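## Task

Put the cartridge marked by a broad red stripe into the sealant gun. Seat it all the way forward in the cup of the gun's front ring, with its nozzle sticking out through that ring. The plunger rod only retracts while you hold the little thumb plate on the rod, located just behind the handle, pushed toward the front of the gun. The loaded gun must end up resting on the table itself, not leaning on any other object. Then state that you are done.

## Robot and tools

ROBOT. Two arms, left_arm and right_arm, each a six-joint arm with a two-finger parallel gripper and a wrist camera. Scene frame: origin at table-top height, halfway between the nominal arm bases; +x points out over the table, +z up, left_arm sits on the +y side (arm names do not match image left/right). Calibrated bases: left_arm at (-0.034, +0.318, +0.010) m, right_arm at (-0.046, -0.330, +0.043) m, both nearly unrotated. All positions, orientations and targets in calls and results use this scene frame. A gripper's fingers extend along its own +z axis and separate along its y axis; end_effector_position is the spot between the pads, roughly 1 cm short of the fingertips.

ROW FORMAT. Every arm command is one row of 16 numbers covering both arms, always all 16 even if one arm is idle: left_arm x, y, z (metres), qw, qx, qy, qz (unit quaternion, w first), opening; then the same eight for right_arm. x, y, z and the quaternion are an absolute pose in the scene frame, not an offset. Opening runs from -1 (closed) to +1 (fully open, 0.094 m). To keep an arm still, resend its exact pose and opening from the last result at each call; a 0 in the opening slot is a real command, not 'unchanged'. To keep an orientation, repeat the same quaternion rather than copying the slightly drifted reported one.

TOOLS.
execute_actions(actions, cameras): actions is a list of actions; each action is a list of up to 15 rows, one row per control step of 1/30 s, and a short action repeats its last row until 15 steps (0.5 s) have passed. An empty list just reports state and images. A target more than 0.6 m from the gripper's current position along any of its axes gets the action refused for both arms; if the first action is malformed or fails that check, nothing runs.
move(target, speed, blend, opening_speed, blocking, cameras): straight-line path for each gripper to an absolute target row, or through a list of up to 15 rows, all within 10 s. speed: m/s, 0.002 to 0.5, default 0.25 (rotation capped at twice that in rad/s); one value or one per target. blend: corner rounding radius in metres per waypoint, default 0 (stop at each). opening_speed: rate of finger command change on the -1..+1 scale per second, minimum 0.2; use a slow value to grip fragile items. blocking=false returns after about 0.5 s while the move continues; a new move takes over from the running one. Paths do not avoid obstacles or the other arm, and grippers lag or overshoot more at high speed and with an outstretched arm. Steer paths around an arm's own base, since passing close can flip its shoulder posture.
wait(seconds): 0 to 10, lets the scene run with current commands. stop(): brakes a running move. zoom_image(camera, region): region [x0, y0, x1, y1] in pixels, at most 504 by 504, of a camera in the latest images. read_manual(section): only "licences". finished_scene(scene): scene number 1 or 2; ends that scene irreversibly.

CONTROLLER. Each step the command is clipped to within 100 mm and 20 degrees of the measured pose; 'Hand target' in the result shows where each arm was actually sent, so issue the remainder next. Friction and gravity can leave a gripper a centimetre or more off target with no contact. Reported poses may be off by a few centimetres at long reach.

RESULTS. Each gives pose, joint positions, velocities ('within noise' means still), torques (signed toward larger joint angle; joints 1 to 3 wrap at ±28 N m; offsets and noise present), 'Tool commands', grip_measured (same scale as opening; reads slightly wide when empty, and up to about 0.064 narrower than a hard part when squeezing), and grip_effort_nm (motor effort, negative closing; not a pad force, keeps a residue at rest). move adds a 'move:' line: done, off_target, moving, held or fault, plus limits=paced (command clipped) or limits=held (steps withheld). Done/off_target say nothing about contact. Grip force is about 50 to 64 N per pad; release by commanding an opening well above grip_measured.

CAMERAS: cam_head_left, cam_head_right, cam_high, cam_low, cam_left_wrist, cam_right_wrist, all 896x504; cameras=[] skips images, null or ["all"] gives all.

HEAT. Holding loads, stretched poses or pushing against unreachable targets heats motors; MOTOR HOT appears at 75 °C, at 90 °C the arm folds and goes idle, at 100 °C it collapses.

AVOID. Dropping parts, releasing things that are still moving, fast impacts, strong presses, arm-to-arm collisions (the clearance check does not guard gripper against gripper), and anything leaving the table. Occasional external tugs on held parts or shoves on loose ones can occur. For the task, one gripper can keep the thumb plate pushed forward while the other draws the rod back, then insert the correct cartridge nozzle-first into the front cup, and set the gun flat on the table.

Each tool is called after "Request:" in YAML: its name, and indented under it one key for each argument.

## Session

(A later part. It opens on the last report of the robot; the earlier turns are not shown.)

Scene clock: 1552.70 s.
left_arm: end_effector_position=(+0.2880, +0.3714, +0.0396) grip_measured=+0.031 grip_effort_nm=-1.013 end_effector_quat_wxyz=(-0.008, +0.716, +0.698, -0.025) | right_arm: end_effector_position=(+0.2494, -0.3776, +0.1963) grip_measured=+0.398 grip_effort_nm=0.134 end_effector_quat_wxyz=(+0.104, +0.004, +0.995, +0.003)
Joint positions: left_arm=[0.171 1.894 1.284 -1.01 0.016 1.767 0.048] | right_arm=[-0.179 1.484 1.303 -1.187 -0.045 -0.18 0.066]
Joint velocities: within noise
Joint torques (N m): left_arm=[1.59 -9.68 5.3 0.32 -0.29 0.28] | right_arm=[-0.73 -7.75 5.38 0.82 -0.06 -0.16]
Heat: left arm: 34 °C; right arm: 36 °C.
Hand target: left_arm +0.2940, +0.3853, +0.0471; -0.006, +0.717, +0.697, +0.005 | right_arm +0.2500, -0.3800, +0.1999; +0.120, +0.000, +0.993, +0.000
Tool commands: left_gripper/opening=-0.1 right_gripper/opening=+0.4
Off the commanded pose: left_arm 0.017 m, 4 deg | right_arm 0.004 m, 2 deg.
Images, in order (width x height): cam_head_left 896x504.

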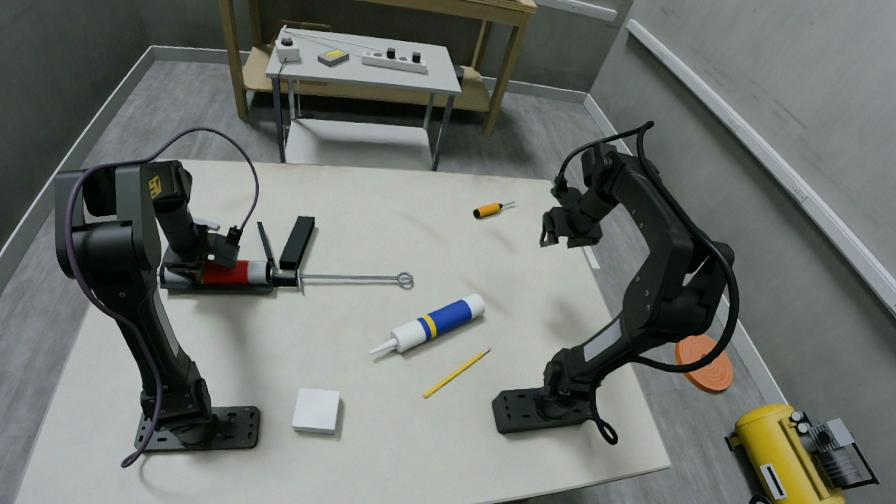

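Request:
move:
  target:
    - [0.294, 0.378, 0.047, -0.006, 0.7175, 0.6965, 0.006, 0.35, 0.25, -0.38, 0.20, 0.12, 0, 0.9927, 0, 0.4]
    - [0.294, 0.378, 0.16, -0.006, 0.7175, 0.6965, 0.006, 0.35, 0.25, -0.38, 0.20, 0.12, 0, 0.9927, 0, 0.4]
  speed: [0.03, 0.06]
  opening_speed: 0.6

Request:
zoom_image:
  camera: "cam_high"
  region: [240, 210, 420, 310]

Request:
zoom_image:
  camera: "cam_head_right"
  region: [170, 225, 320, 305]

Request:
zoom_image:
  camera: "cam_low"
  region: [460, 190, 600, 270]

Scene clock: 1567.90 s.
left_arm: end_effector_position=(+0.2968, +0.3792, +0.1386) grip_measured=+0.348 grip_effort_nm=0.100 end_effector_quat_wxyz=(-0.016, +0.716, +0.698, -0.009) | right_arm: end_effector_position=(+0.2494, -0.3776, +0.1963) grip_measured=+0.398 grip_effort_nm=0.134 end_effector_quat_wxyz=(+0.104, +0.004, +0.995, +0.003)
Joint positions: left_arm=[0.173 1.851 1.629 -1.383 -0.017 1.767 0.063] | right_arm=[-0.179 1.484 1.303 -1.187 -0.045 -0.18 0.066]
Joint velocities: within noise
Joint torques (N m): left_arm=[-0.12 -10.65 8.27 -0.2 -0.05 0.06] | right_arm=[-0.75 -7.76 5.38 0.82 -0.06 -0.17]
Heat: left arm: 34 °C; right arm: 36 °C.
Hand target: left_arm +0.2949, +0.3802, +0.1590; -0.009, +0.717, +0.697, +0.009 | right_arm +0.2500, -0.3800, +0.1999; +0.120, +0.000, +0.993, +0.000
Off the commanded pose: left_arm 0.022 m, 2 deg | right_arm 0.004 m, 2 deg.
move: off_target (left_arm)
camera_calibration:
cam_left_wrist: T_world_to_cam=[[-0.999455, 0.0155269, 0.0291171, 0.2855], [0.027539, 0.878598, 0.476768, -0.37243], [-0.0181795, 0.47731, -0.878547, 0.0346767], [0, 0, 0, 1]] pos_world=[0.296232, 0.306231, 0.199715]
cam_right_wrist: T_world_to_cam=[[-0.0217896, -0.999763, 0.000147437, -0.37176], [-0.977785, 0.0213414, 0.208521, 0.251055], [-0.208475, 0.00439944, -0.978018, 0.328242], [0, 0, 0, 1]] pos_world=[0.305807, -0.378474, 0.268731]

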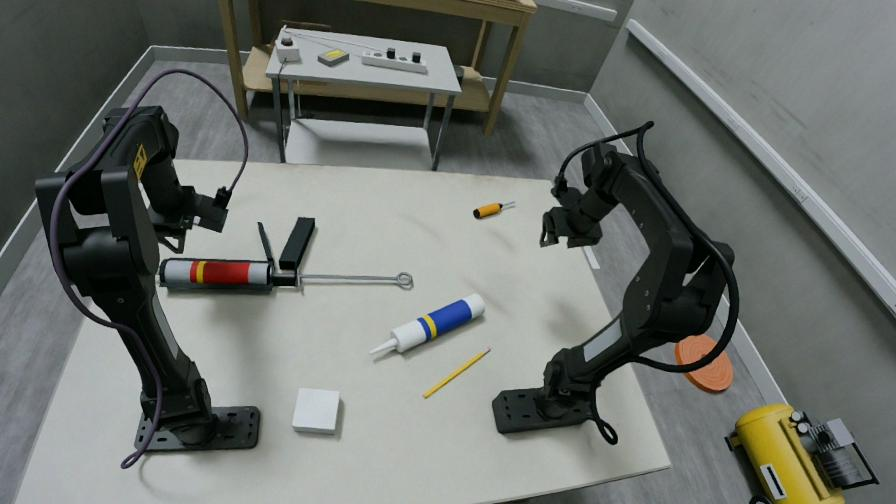

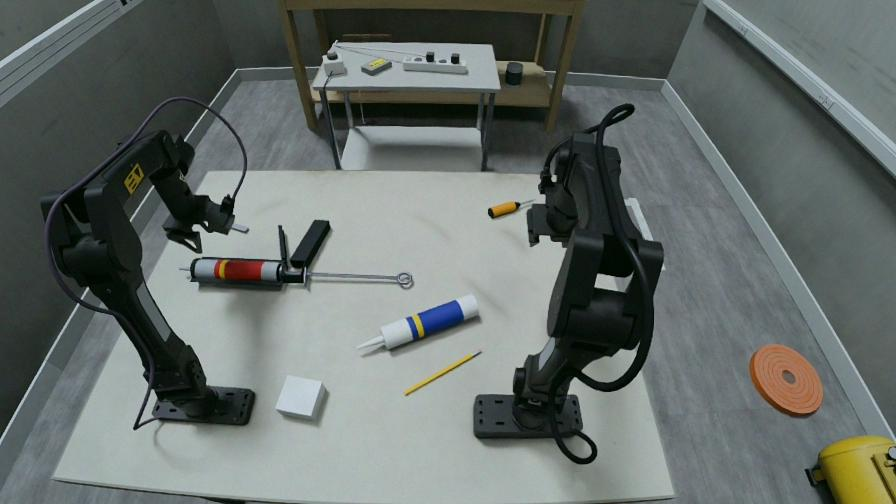

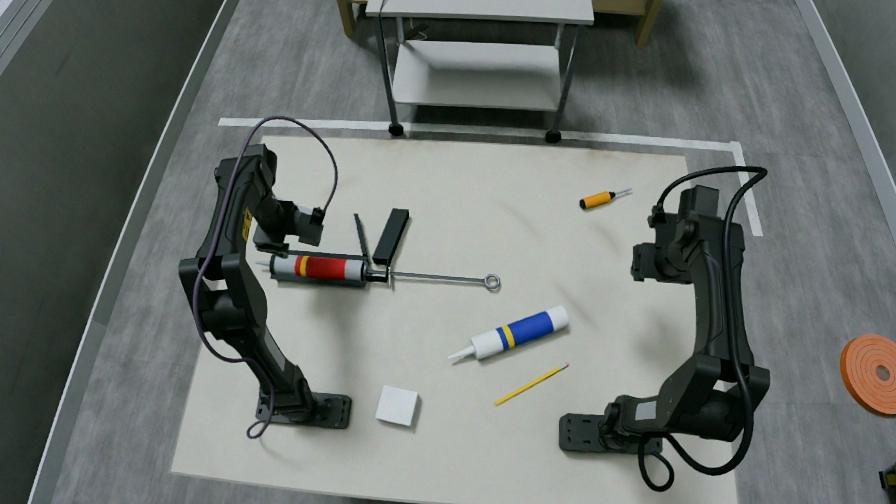

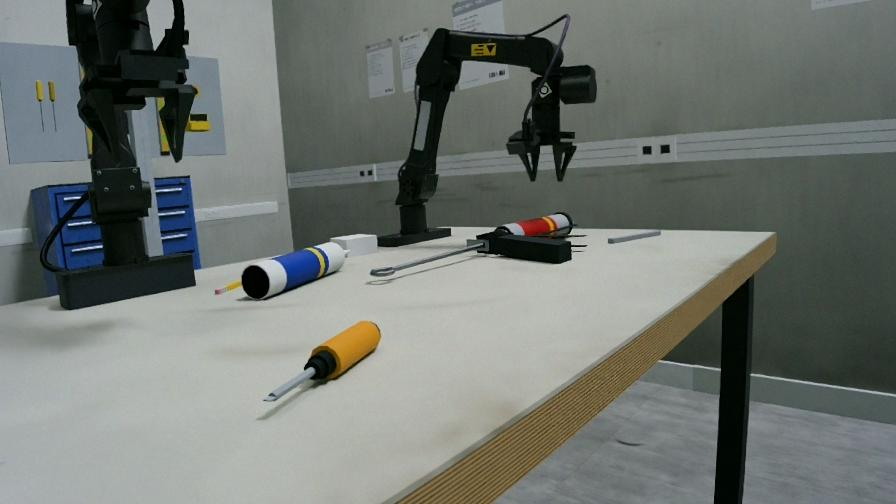

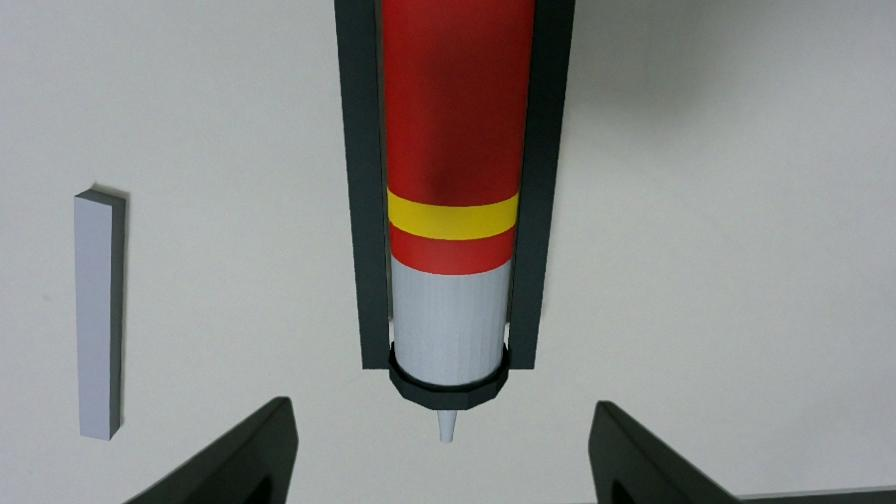

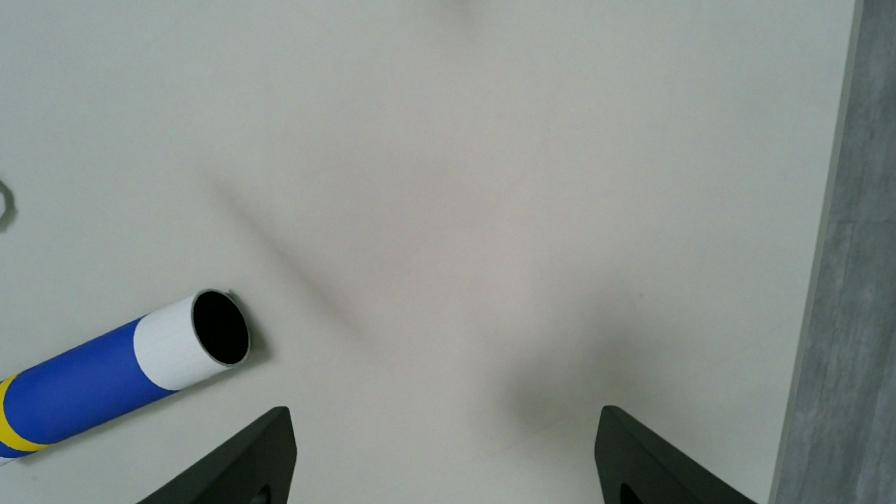

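Scaled by 2.800 from the camera's 896x504 image, which has a finer 1280x720 frame.

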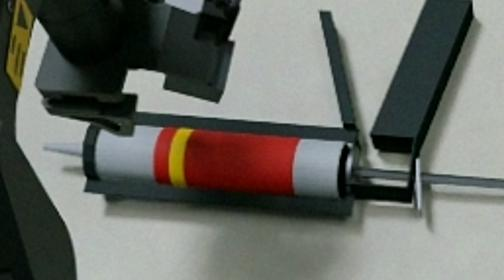

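Scaled by 3.360 from the camera's 896x504 image, which has a finer 1280x720 frame.

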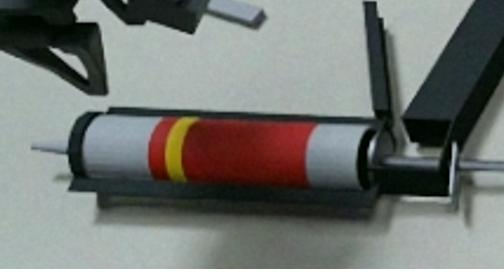

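Scaled by 3.600 from the camera's 896x504 image, which has a finer 1280x720 frame.

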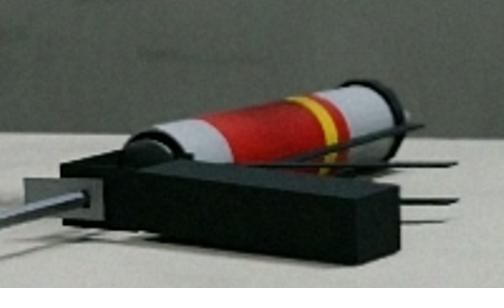

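Request:
zoom_image:
  camera: "cam_left_wrist"
  region: [340, 300, 560, 460]

Request:
move:
  target: [0.294, 0.28, 0.16, 0.0, 0.7175, 0.6965, 0.0, 0.35, 0.25, -0.38, 0.20, 0.12, 0, 0.9927, 0, 0.4]
  speed: 0.12
  cameras: ["cam_left_wrist"]

Scaled by 2.291 from the camera's 896x504 image, which has a finer 1280x720 frame.

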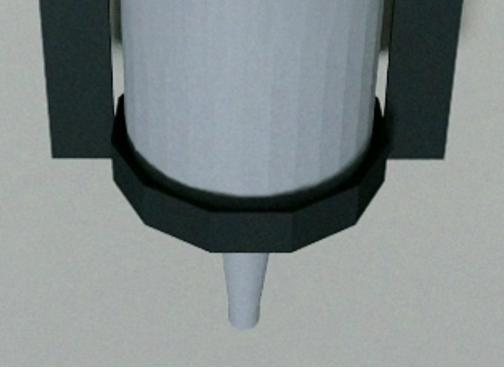

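Scene clock: 1580.37 s.
left_arm: end_effector_position=(+0.2995, +0.2856, +0.1439) grip_measured=+0.348 grip_effort_nm=0.100 end_effector_quat_wxyz=(-0.014, +0.719, +0.695, +0.000) | right_arm: end_effector_position=(+0.2494, -0.3776, +0.1963) grip_measured=+0.398 grip_effort_nm=0.134 end_effector_quat_wxyz=(+0.104, +0.004, +0.995, +0.003)
Joint positions: left_arm=[-0.108 1.834 1.629 -1.388 -0.018 1.495 0.063] | right_arm=[-0.179 1.484 1.303 -1.187 -0.045 -0.18 0.066]
Joint velocities: within noise
Joint torques (N m): left_arm=[-0.17 -10.37 6.86 -0.13 0.11 -0.15] | right_arm=[-0.75 -7.75 5.37 0.82 -0.06 -0.17]
Heat: left arm: 35 °C; right arm: 36 °C.
Hand target: left_arm +0.2940, +0.2834, +0.1596; -0.001, +0.715, +0.699, +0.002 | right_arm +0.2500, -0.3800, +0.1999; +0.120, +0.000, +0.993, +0.000
Off the commanded pose: left_arm 0.018 m, 2 deg | right_arm 0.004 m, 2 deg.
move: off_target (left_arm)
camera_calibration:
cam_left_wrist: T_world_to_cam=[[-0.999614, 0.0247036, 0.0127483, 0.289235], [0.0277858, 0.873732, 0.485614, -0.292721], [0.000857842, 0.48578, -0.87408, 0.075388], [0, 0, 0, 1]] pos_world=[0.297192, 0.211992, 0.204357]
Images, in order (width x height): cam_left_wrist 896x504.

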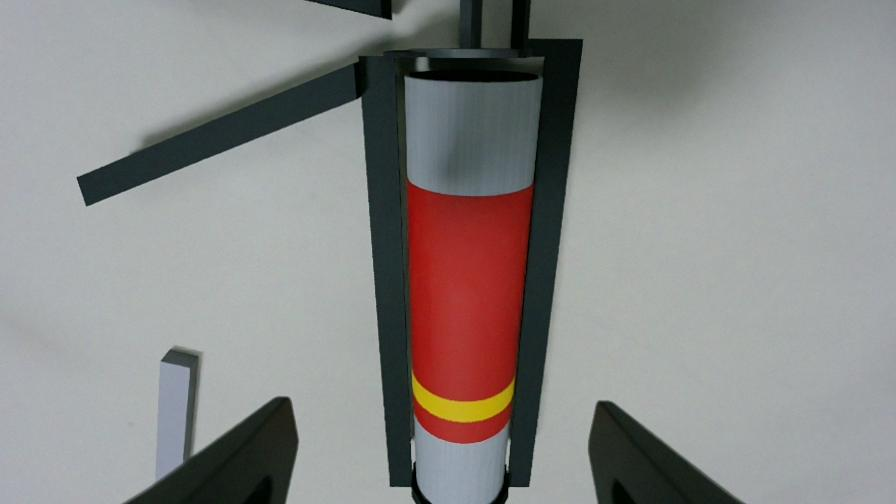

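Request:
move:
  target:
    - [0.294, 0.195, 0.16, 0.0, 0.7175, 0.6965, 0.0, -0.9, 0.25, -0.38, 0.20, 0.12, 0, 0.9927, 0, 0.4]
    - [0.294, 0.198, 0.08, 0.0, 0.7175, 0.6965, 0.0, -0.9, 0.25, -0.38, 0.20, 0.12, 0, 0.9927, 0, 0.4]
  speed: 0.1

Request:
zoom_image:
  camera: "cam_high"
  region: [330, 210, 420, 300]

Request:
zoom_image:
  camera: "cam_low"
  region: [460, 180, 600, 260]

Scene clock: 1614.97 s.
left_arm: end_effector_position=(+0.2902, +0.2006, +0.0859) grip_measured=-0.898 grip_effort_nm=-0.081 end_effector_quat_wxyz=(-0.007, +0.723, +0.690, +0.007) | right_arm: end_effector_position=(+0.2494, -0.3776, +0.1963) grip_measured=+0.398 grip_effort_nm=0.129 end_effector_quat_wxyz=(+0.104, +0.004, +0.995, +0.003)
Joint positions: left_arm=[-0.358 1.874 1.45 -1.153 -0.018 1.257 0.005] | right_arm=[-0.179 1.484 1.303 -1.187 -0.045 -0.18 0.066]
Joint velocities: within noise
Joint torques (N m): left_arm=[0.46 -6.93 5.37 0.36 0.13 -0.16] | right_arm=[-0.75 -7.75 5.37 0.82 -0.05 -0.17]
Heat: left arm: 36 °C; right arm: 36 °C.
Hand target: left_arm +0.2941, +0.1990, +0.0801; -0.001, +0.717, +0.697, +0.002 | right_arm +0.2500, -0.3800, +0.1999; +0.120, +0.000, +0.993, +0.000
Off the commanded pose: left_arm 0.007 m, 1 deg | right_arm 0.004 m, 2 deg.
move: done
camera_calibration:
cam_left_wrist: T_world_to_cam=[[-0.99929, 0.0370236, -0.00704888, 0.281972], [0.0289607, 0.874012, 0.48504, -0.190343], [0.0241187, 0.484491, -0.874464, 0.059474], [0, 0, 0, 1]] pos_world=[0.28585, 0.127108, 0.146319]
cam_right_wrist: T_world_to_cam=[[-0.0217896, -0.999763, 0.000147437, -0.37176], [-0.977785, 0.0213414, 0.208521, 0.251055], [-0.208475, 0.00439944, -0.978018, 0.328242], [0, 0, 0, 1]] pos_world=[0.305807, -0.378474, 0.268731]

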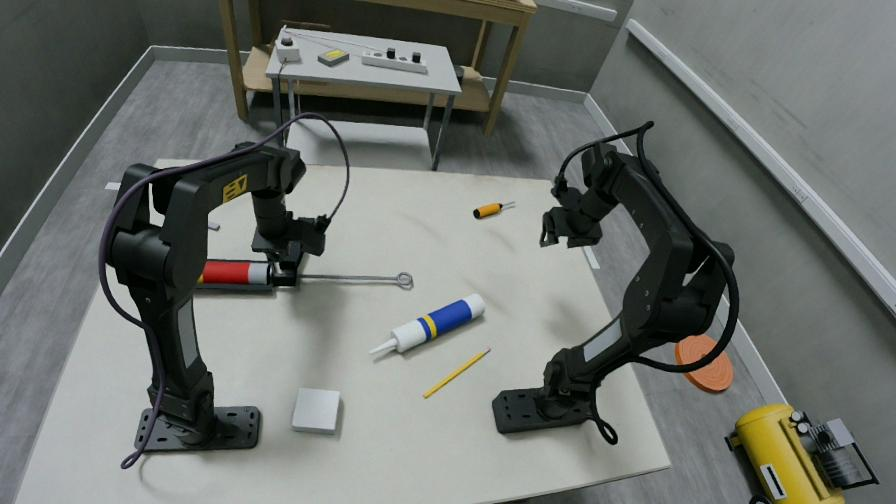

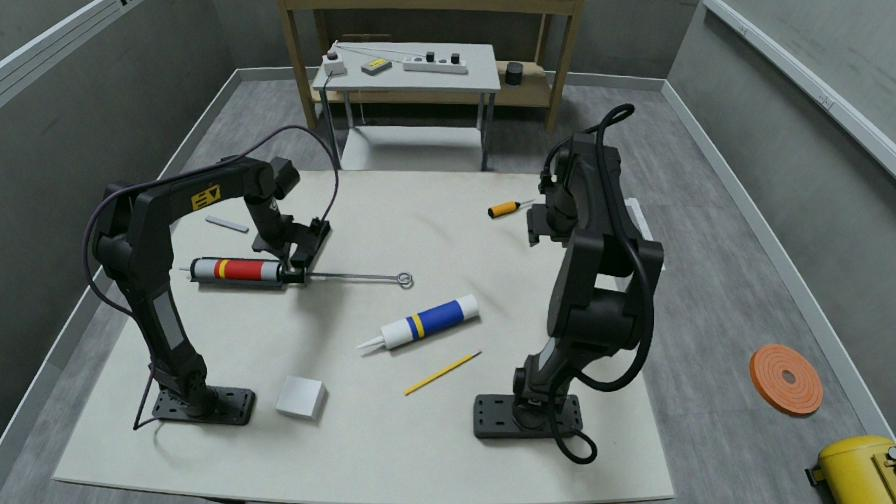

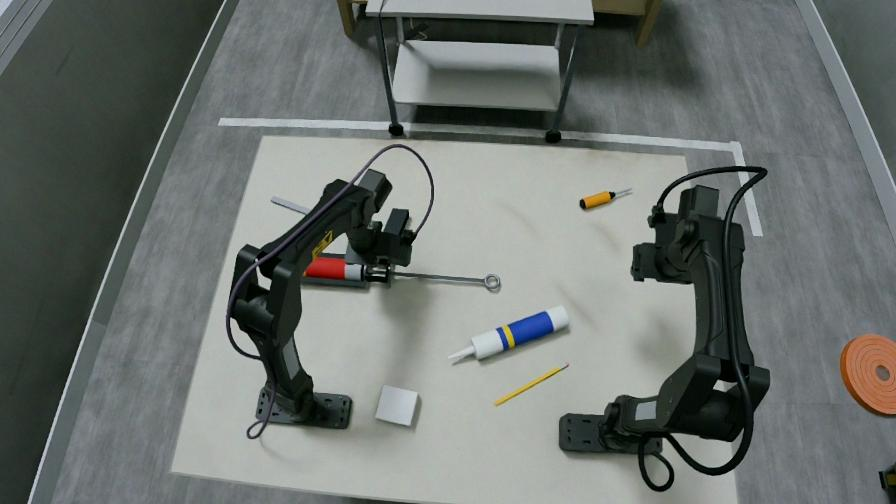

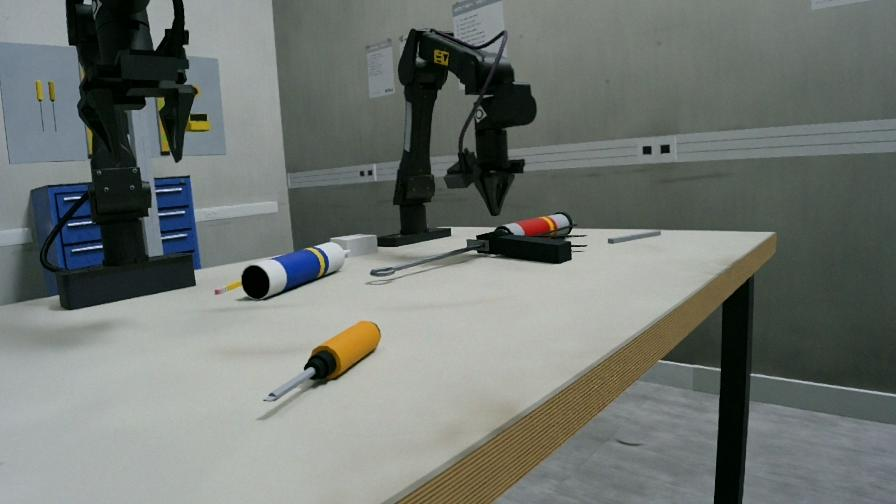

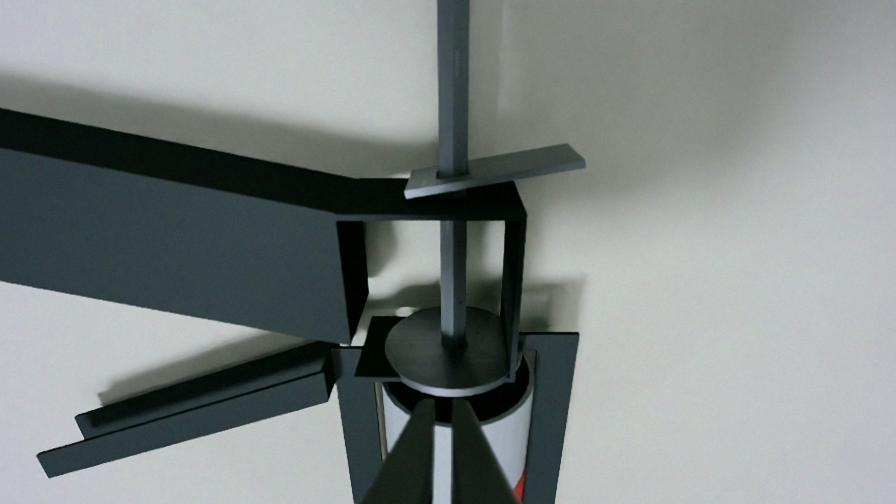

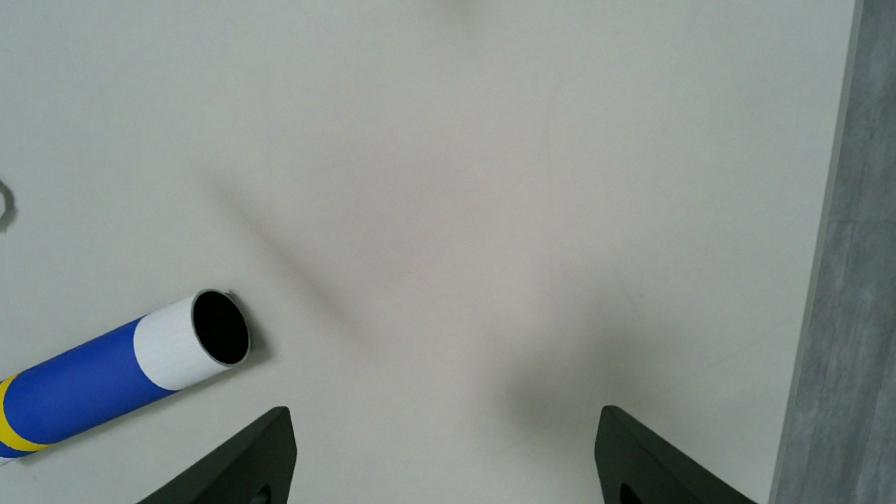

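Scaled by 5.600 from the camera's 896x504 image, which has a finer 1280x720 frame.

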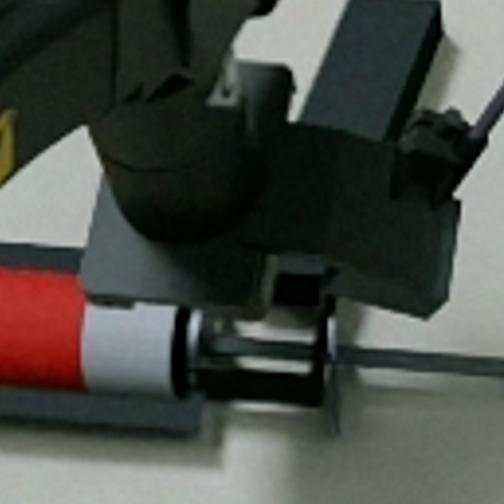

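Scaled by 3.600 from the camera's 896x504 image, which has a finer 1280x720 frame.

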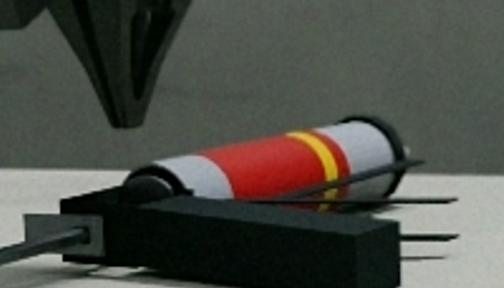

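Request:
move:
  target: [0.296, 0.202, 0.060, 0.0, 0.7175, 0.6965, 0.0, -0.9, 0.25, -0.38, 0.20, 0.12, 0, 0.9927, 0, 0.4]
  speed: 0.04
  cameras: ["cam_left_wrist","cam_low","cam_head_right"]

Request:
zoom_image:
  camera: "cam_low"
  region: [460, 190, 560, 250]

Request:
zoom_image:
  camera: "cam_head_right"
  region: [240, 240, 320, 300]

Scene clock: 1640.13 s.
left_arm: end_effector_position=(+0.2917, +0.2017, +0.0666) grip_measured=-0.898 grip_effort_nm=-0.076 end_effector_quat_wxyz=(-0.006, +0.722, +0.692, +0.007) | right_arm: end_effector_position=(+0.2494, -0.3776, +0.1963) grip_measured=+0.398 grip_effort_nm=0.129 end_effector_quat_wxyz=(+0.104, +0.004, +0.995, +0.003)
Joint positions: left_arm=[-0.353 1.892 1.396 -1.079 -0.018 1.257 0.005] | right_arm=[-0.179 1.484 1.303 -1.187 -0.045 -0.18 0.066]
Joint velocities: within noise
Joint torques (N m): left_arm=[0.44 -6.76 5.19 0.33 0.16 0] | right_arm=[-0.73 -7.76 5.37 0.82 -0.05 -0.17]
Heat: left arm: 34 °C; right arm: 36 °C.
Hand target: left_arm +0.2944, +0.1998, +0.0597; -0.001, +0.720, +0.694, +0.000 | right_arm +0.2500, -0.3800, +0.1999; +0.120, +0.000, +0.993, +0.000
Off the commanded pose: left_arm 0.008 m, 1 deg | right_arm 0.004 m, 2 deg.
move: done
camera_calibration:
cam_left_wrist: T_world_to_cam=[[-0.999438, 0.0324204, -0.00850354, 0.284372], [0.024241, 0.874395, 0.484608, -0.180717], [0.0231467, 0.48413, -0.87469, 0.0424357], [0, 0, 0, 1]] pos_world=[0.28761, 0.128254, 0.127113]
Images, in order (width x height): cam_head_right 896x504, cam_low 896x504, cam_left_wrist 896x504.

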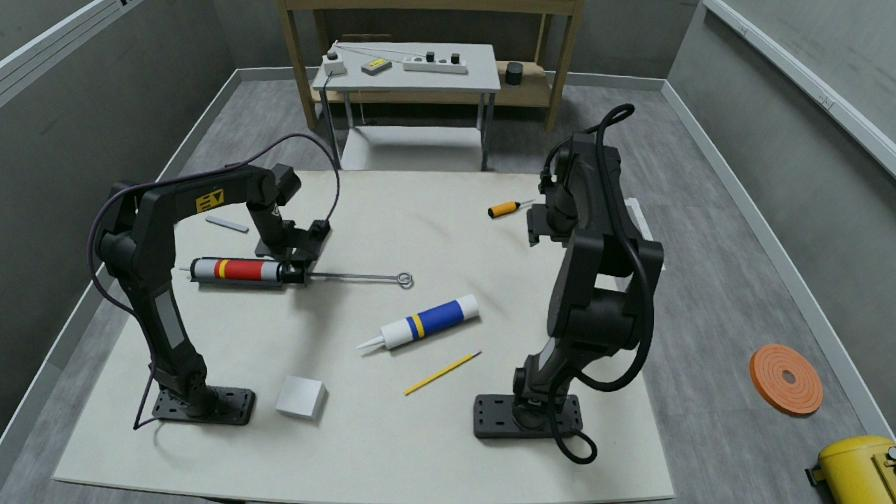

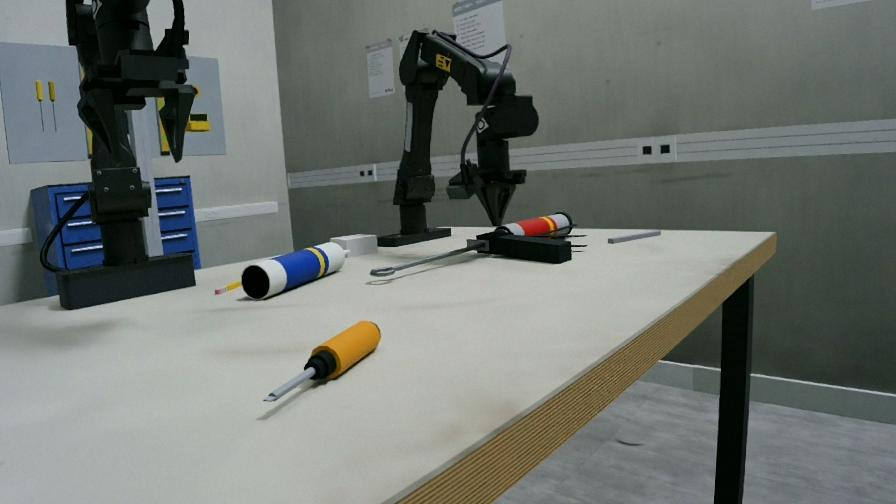

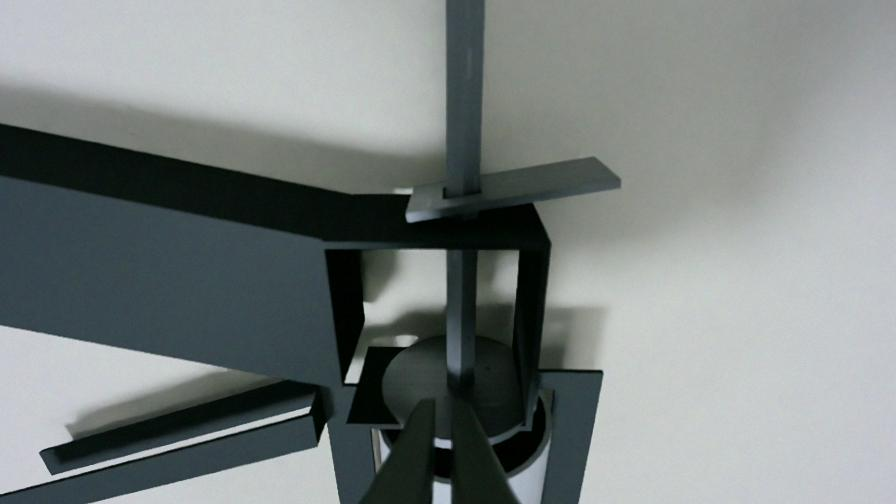

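Scaled by 5.040 from the camera's 896x504 image, which has a finer 1280x720 frame.

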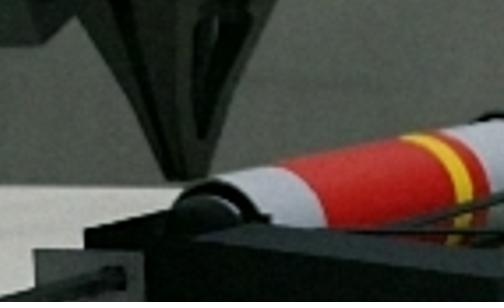

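Scaled by 6.300 from the camera's 896x504 image, which has a finer 1280x720 frame.

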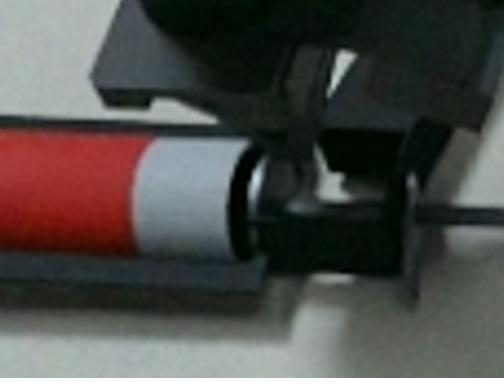

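Request:
move:
  target:
    - [0.296, 0.202, 0.0555, 0.0, 0.7175, 0.6965, 0.0, -0.9, 0.25, -0.38, 0.20, 0.12, 0, 0.9927, 0, 0.4]
    - [0.296, 0.214, 0.0555, 0.0, 0.7175, 0.6965, 0.0, -0.9, 0.25, -0.38, 0.20, 0.12, 0, 0.9927, 0, 0.4]
  speed: 0.03
  cameras: ["cam_left_wrist","cam_low","cam_head_right"]

Request:
zoom_image:
  camera: "cam_low"
  region: [460, 190, 560, 250]

Request:
zoom_image:
  camera: "cam_head_right"
  region: [240, 240, 320, 300]

Scene clock: 1654.87 s.
left_arm: end_effector_position=(+0.2937, +0.2170, +0.0599) grip_measured=-0.898 grip_effort_nm=-0.076 end_effector_quat_wxyz=(-0.008, +0.713, +0.701, +0.005) | right_arm: end_effector_position=(+0.2494, -0.3776, +0.1963) grip_measured=+0.398 grip_effort_nm=0.134 end_effector_quat_wxyz=(+0.104, +0.004, +0.995, +0.003)
Joint positions: left_arm=[-0.309 1.892 1.369 -1.056 -0.017 1.277 0.005] | right_arm=[-0.179 1.484 1.303 -1.187 -0.045 -0.18 0.066]
Joint velocities: within noise
Joint torques (N m): left_arm=[0.39 -7.39 5.05 0.36 0.18 0.16] | right_arm=[-0.76 -7.76 5.37 0.82 -0.05 -0.17]
Heat: left arm: 34 °C; right arm: 36 °C.
Hand target: left_arm +0.2961, +0.2148, +0.0556; +0.000, +0.716, +0.698, +0.000 | right_arm +0.2500, -0.3800, +0.1999; +0.120, +0.000, +0.993, +0.000
Off the commanded pose: left_arm 0.006 m, 1 deg | right_arm 0.004 m, 2 deg.
move: done
camera_calibration:
cam_left_wrist: T_world_to_cam=[[-0.999964, 0.00786862, -0.00328023, 0.290901], [0.00529374, 0.874742, 0.48456, -0.18537], [0.00668217, 0.484525, -0.874752, 0.033886], [0, 0, 0, 1]] pos_world=[0.291645, 0.143443, 0.120419]
Images, in order (width x height): cam_head_right 896x504, cam_low 896x504, cam_left_wrist 896x504.

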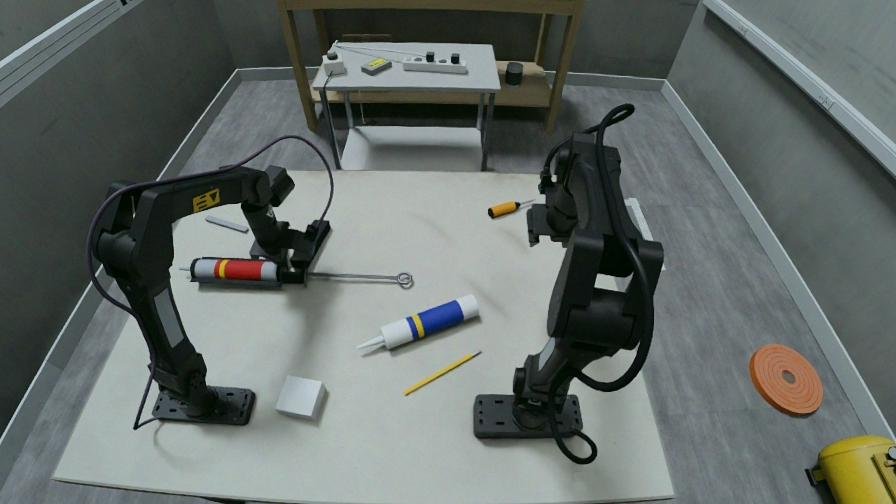

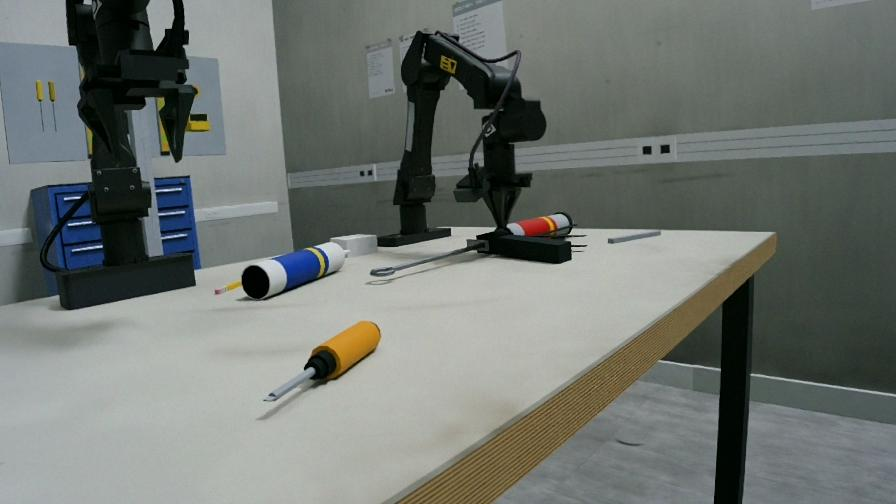

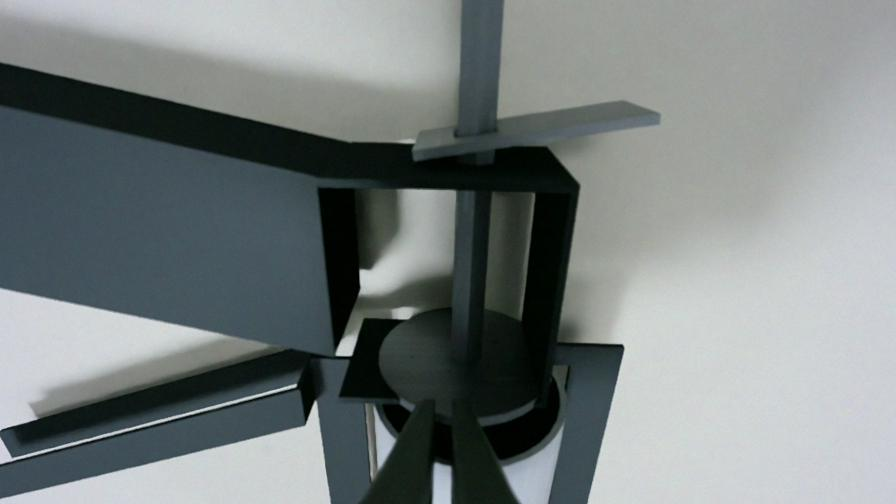

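Scaled by 5.040 from the camera's 896x504 image, which has a finer 1280x720 frame.

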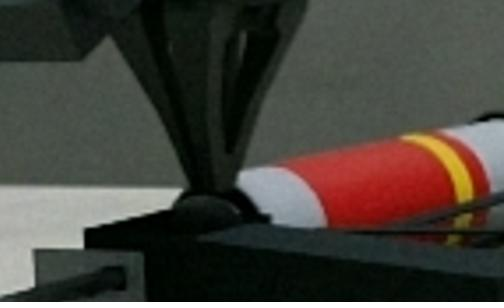

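Scaled by 6.300 from the camera's 896x504 image, which has a finer 1280x720 frame.

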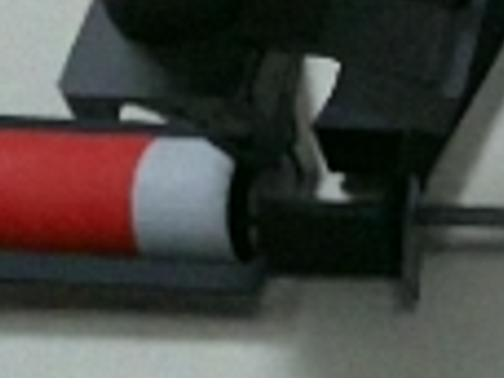

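Request:
move:
  target:
    - [0.293, 0.226, 0.054, 0.0, 0.7175, 0.6965, 0.0, -0.9, 0.25, -0.38, 0.20, 0.12, 0, 0.9927, 0, 0.4]
  speed: 0.03
  cameras: ["cam_left_wrist","cam_low","cam_head_right"]

Request:
zoom_image:
  camera: "cam_low"
  region: [460, 190, 560, 250]

Request:
zoom_image:
  camera: "cam_head_right"
  region: [240, 240, 320, 300]

Request:
zoom_image:
  camera: "cam_head_right"
  region: [170, 240, 250, 300]

Scene clock: 1675.13 s.
left_arm: end_effector_position=(+0.2929, +0.2178, +0.0584) grip_measured=-0.898 grip_effort_nm=-0.076 end_effector_quat_wxyz=(+0.000, +0.719, +0.695, -0.006) | right_arm: end_effector_position=(+0.2494, -0.3776, +0.1963) grip_measured=+0.398 grip_effort_nm=0.129 end_effector_quat_wxyz=(+0.104, +0.004, +0.995, +0.003)
Joint positions: left_arm=[-0.293 1.888 1.356 -1.046 0.01 1.308 0.005] | right_arm=[-0.179 1.484 1.303 -1.187 -0.045 -0.18 0.066]
Joint velocities: within noise
Joint torques (N m): left_arm=[0.87 -8.57 3.51 0.35 -0.04 0.21] | right_arm=[-0.75 -7.75 5.39 0.82 -0.05 -0.16]
Heat: left arm: 35 °C; right arm: 35 °C.
Hand target: left_arm +0.2920, +0.2228, +0.0544; +0.002, +0.719, +0.695, -0.004 | right_arm +0.2500, -0.3800, +0.1999; +0.120, +0.000, +0.993, +0.000
Off the commanded pose: left_arm 0.009 m, 1 deg | right_arm 0.004 m, 2 deg.
move: done
camera_calibration:
cam_left_wrist: T_world_to_cam=[[-0.999735, 0.0229759, 0.00135172, 0.286522], [0.0210055, 0.886844, 0.461591, -0.191296], [0.00940669, 0.461497, -0.887092, 0.0371], [0, 0, 0, 1]] pos_world=[0.290115, 0.145945, 0.120824]
Images, in order (width x height): cam_head_right 896x504, cam_low 896x504, cam_left_wrist 896x504.

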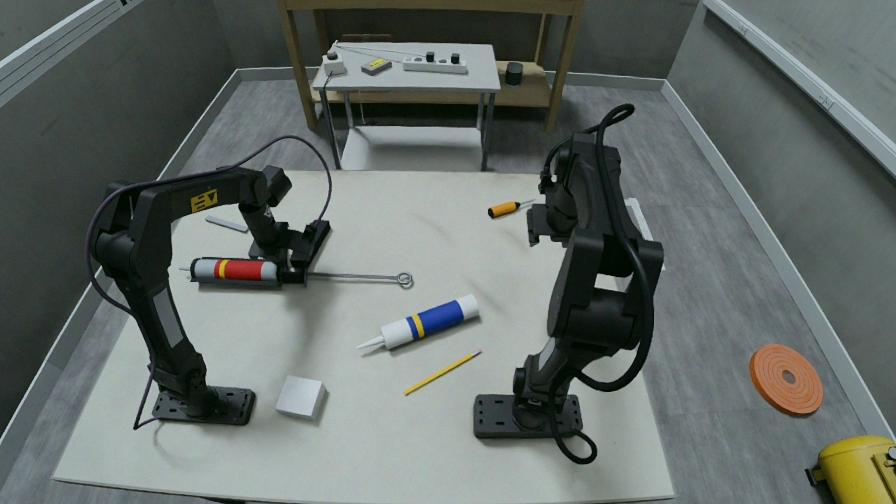

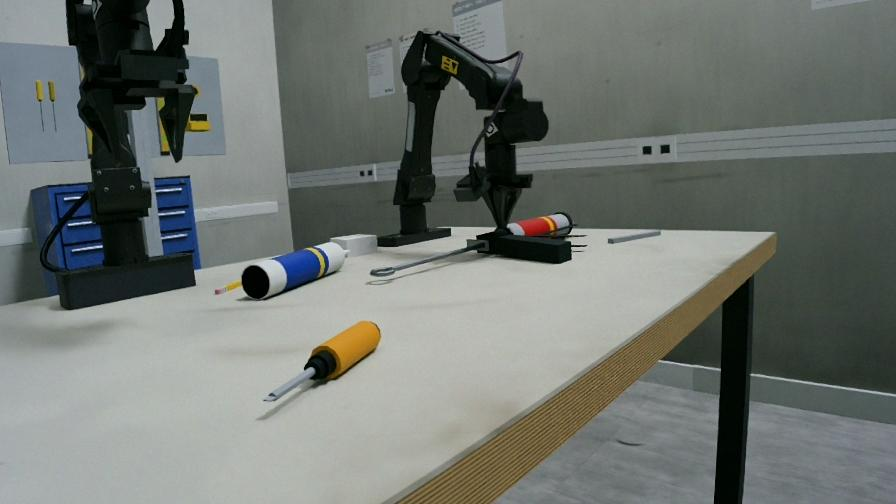

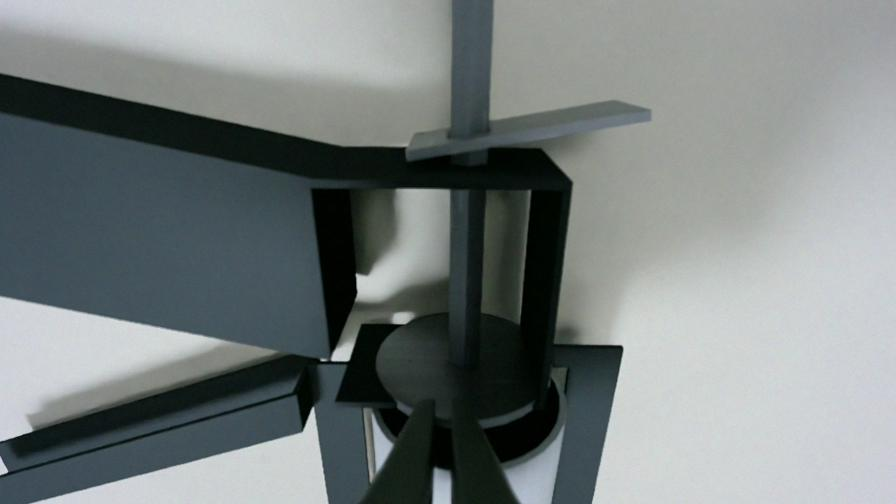

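Scaled by 5.040 from the camera's 896x504 image, which has a finer 1280x720 frame.

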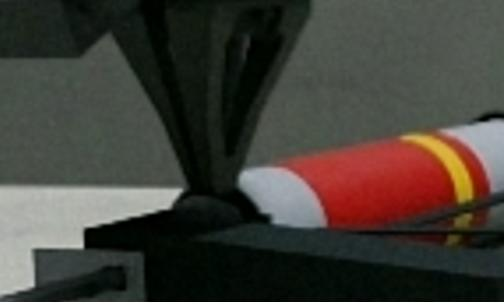

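Scaled by 6.300 from the camera's 896x504 image, which has a finer 1280x720 frame.

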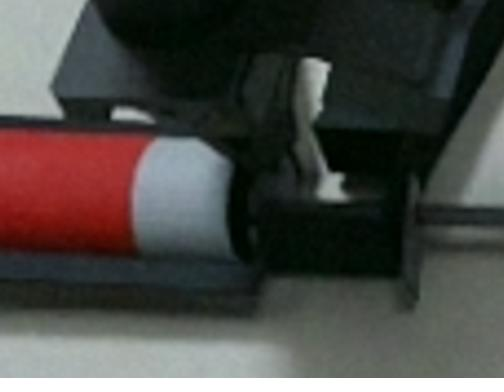

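Scaled by 6.300 from the camera's 896x504 image, which has a finer 1280x720 frame.

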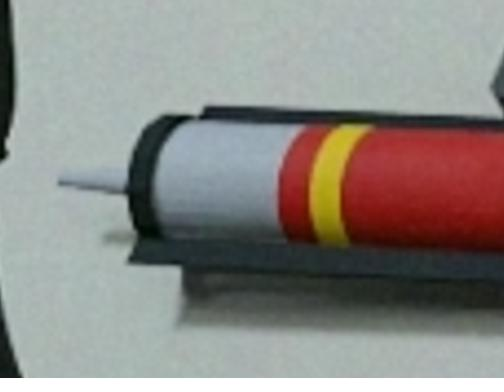

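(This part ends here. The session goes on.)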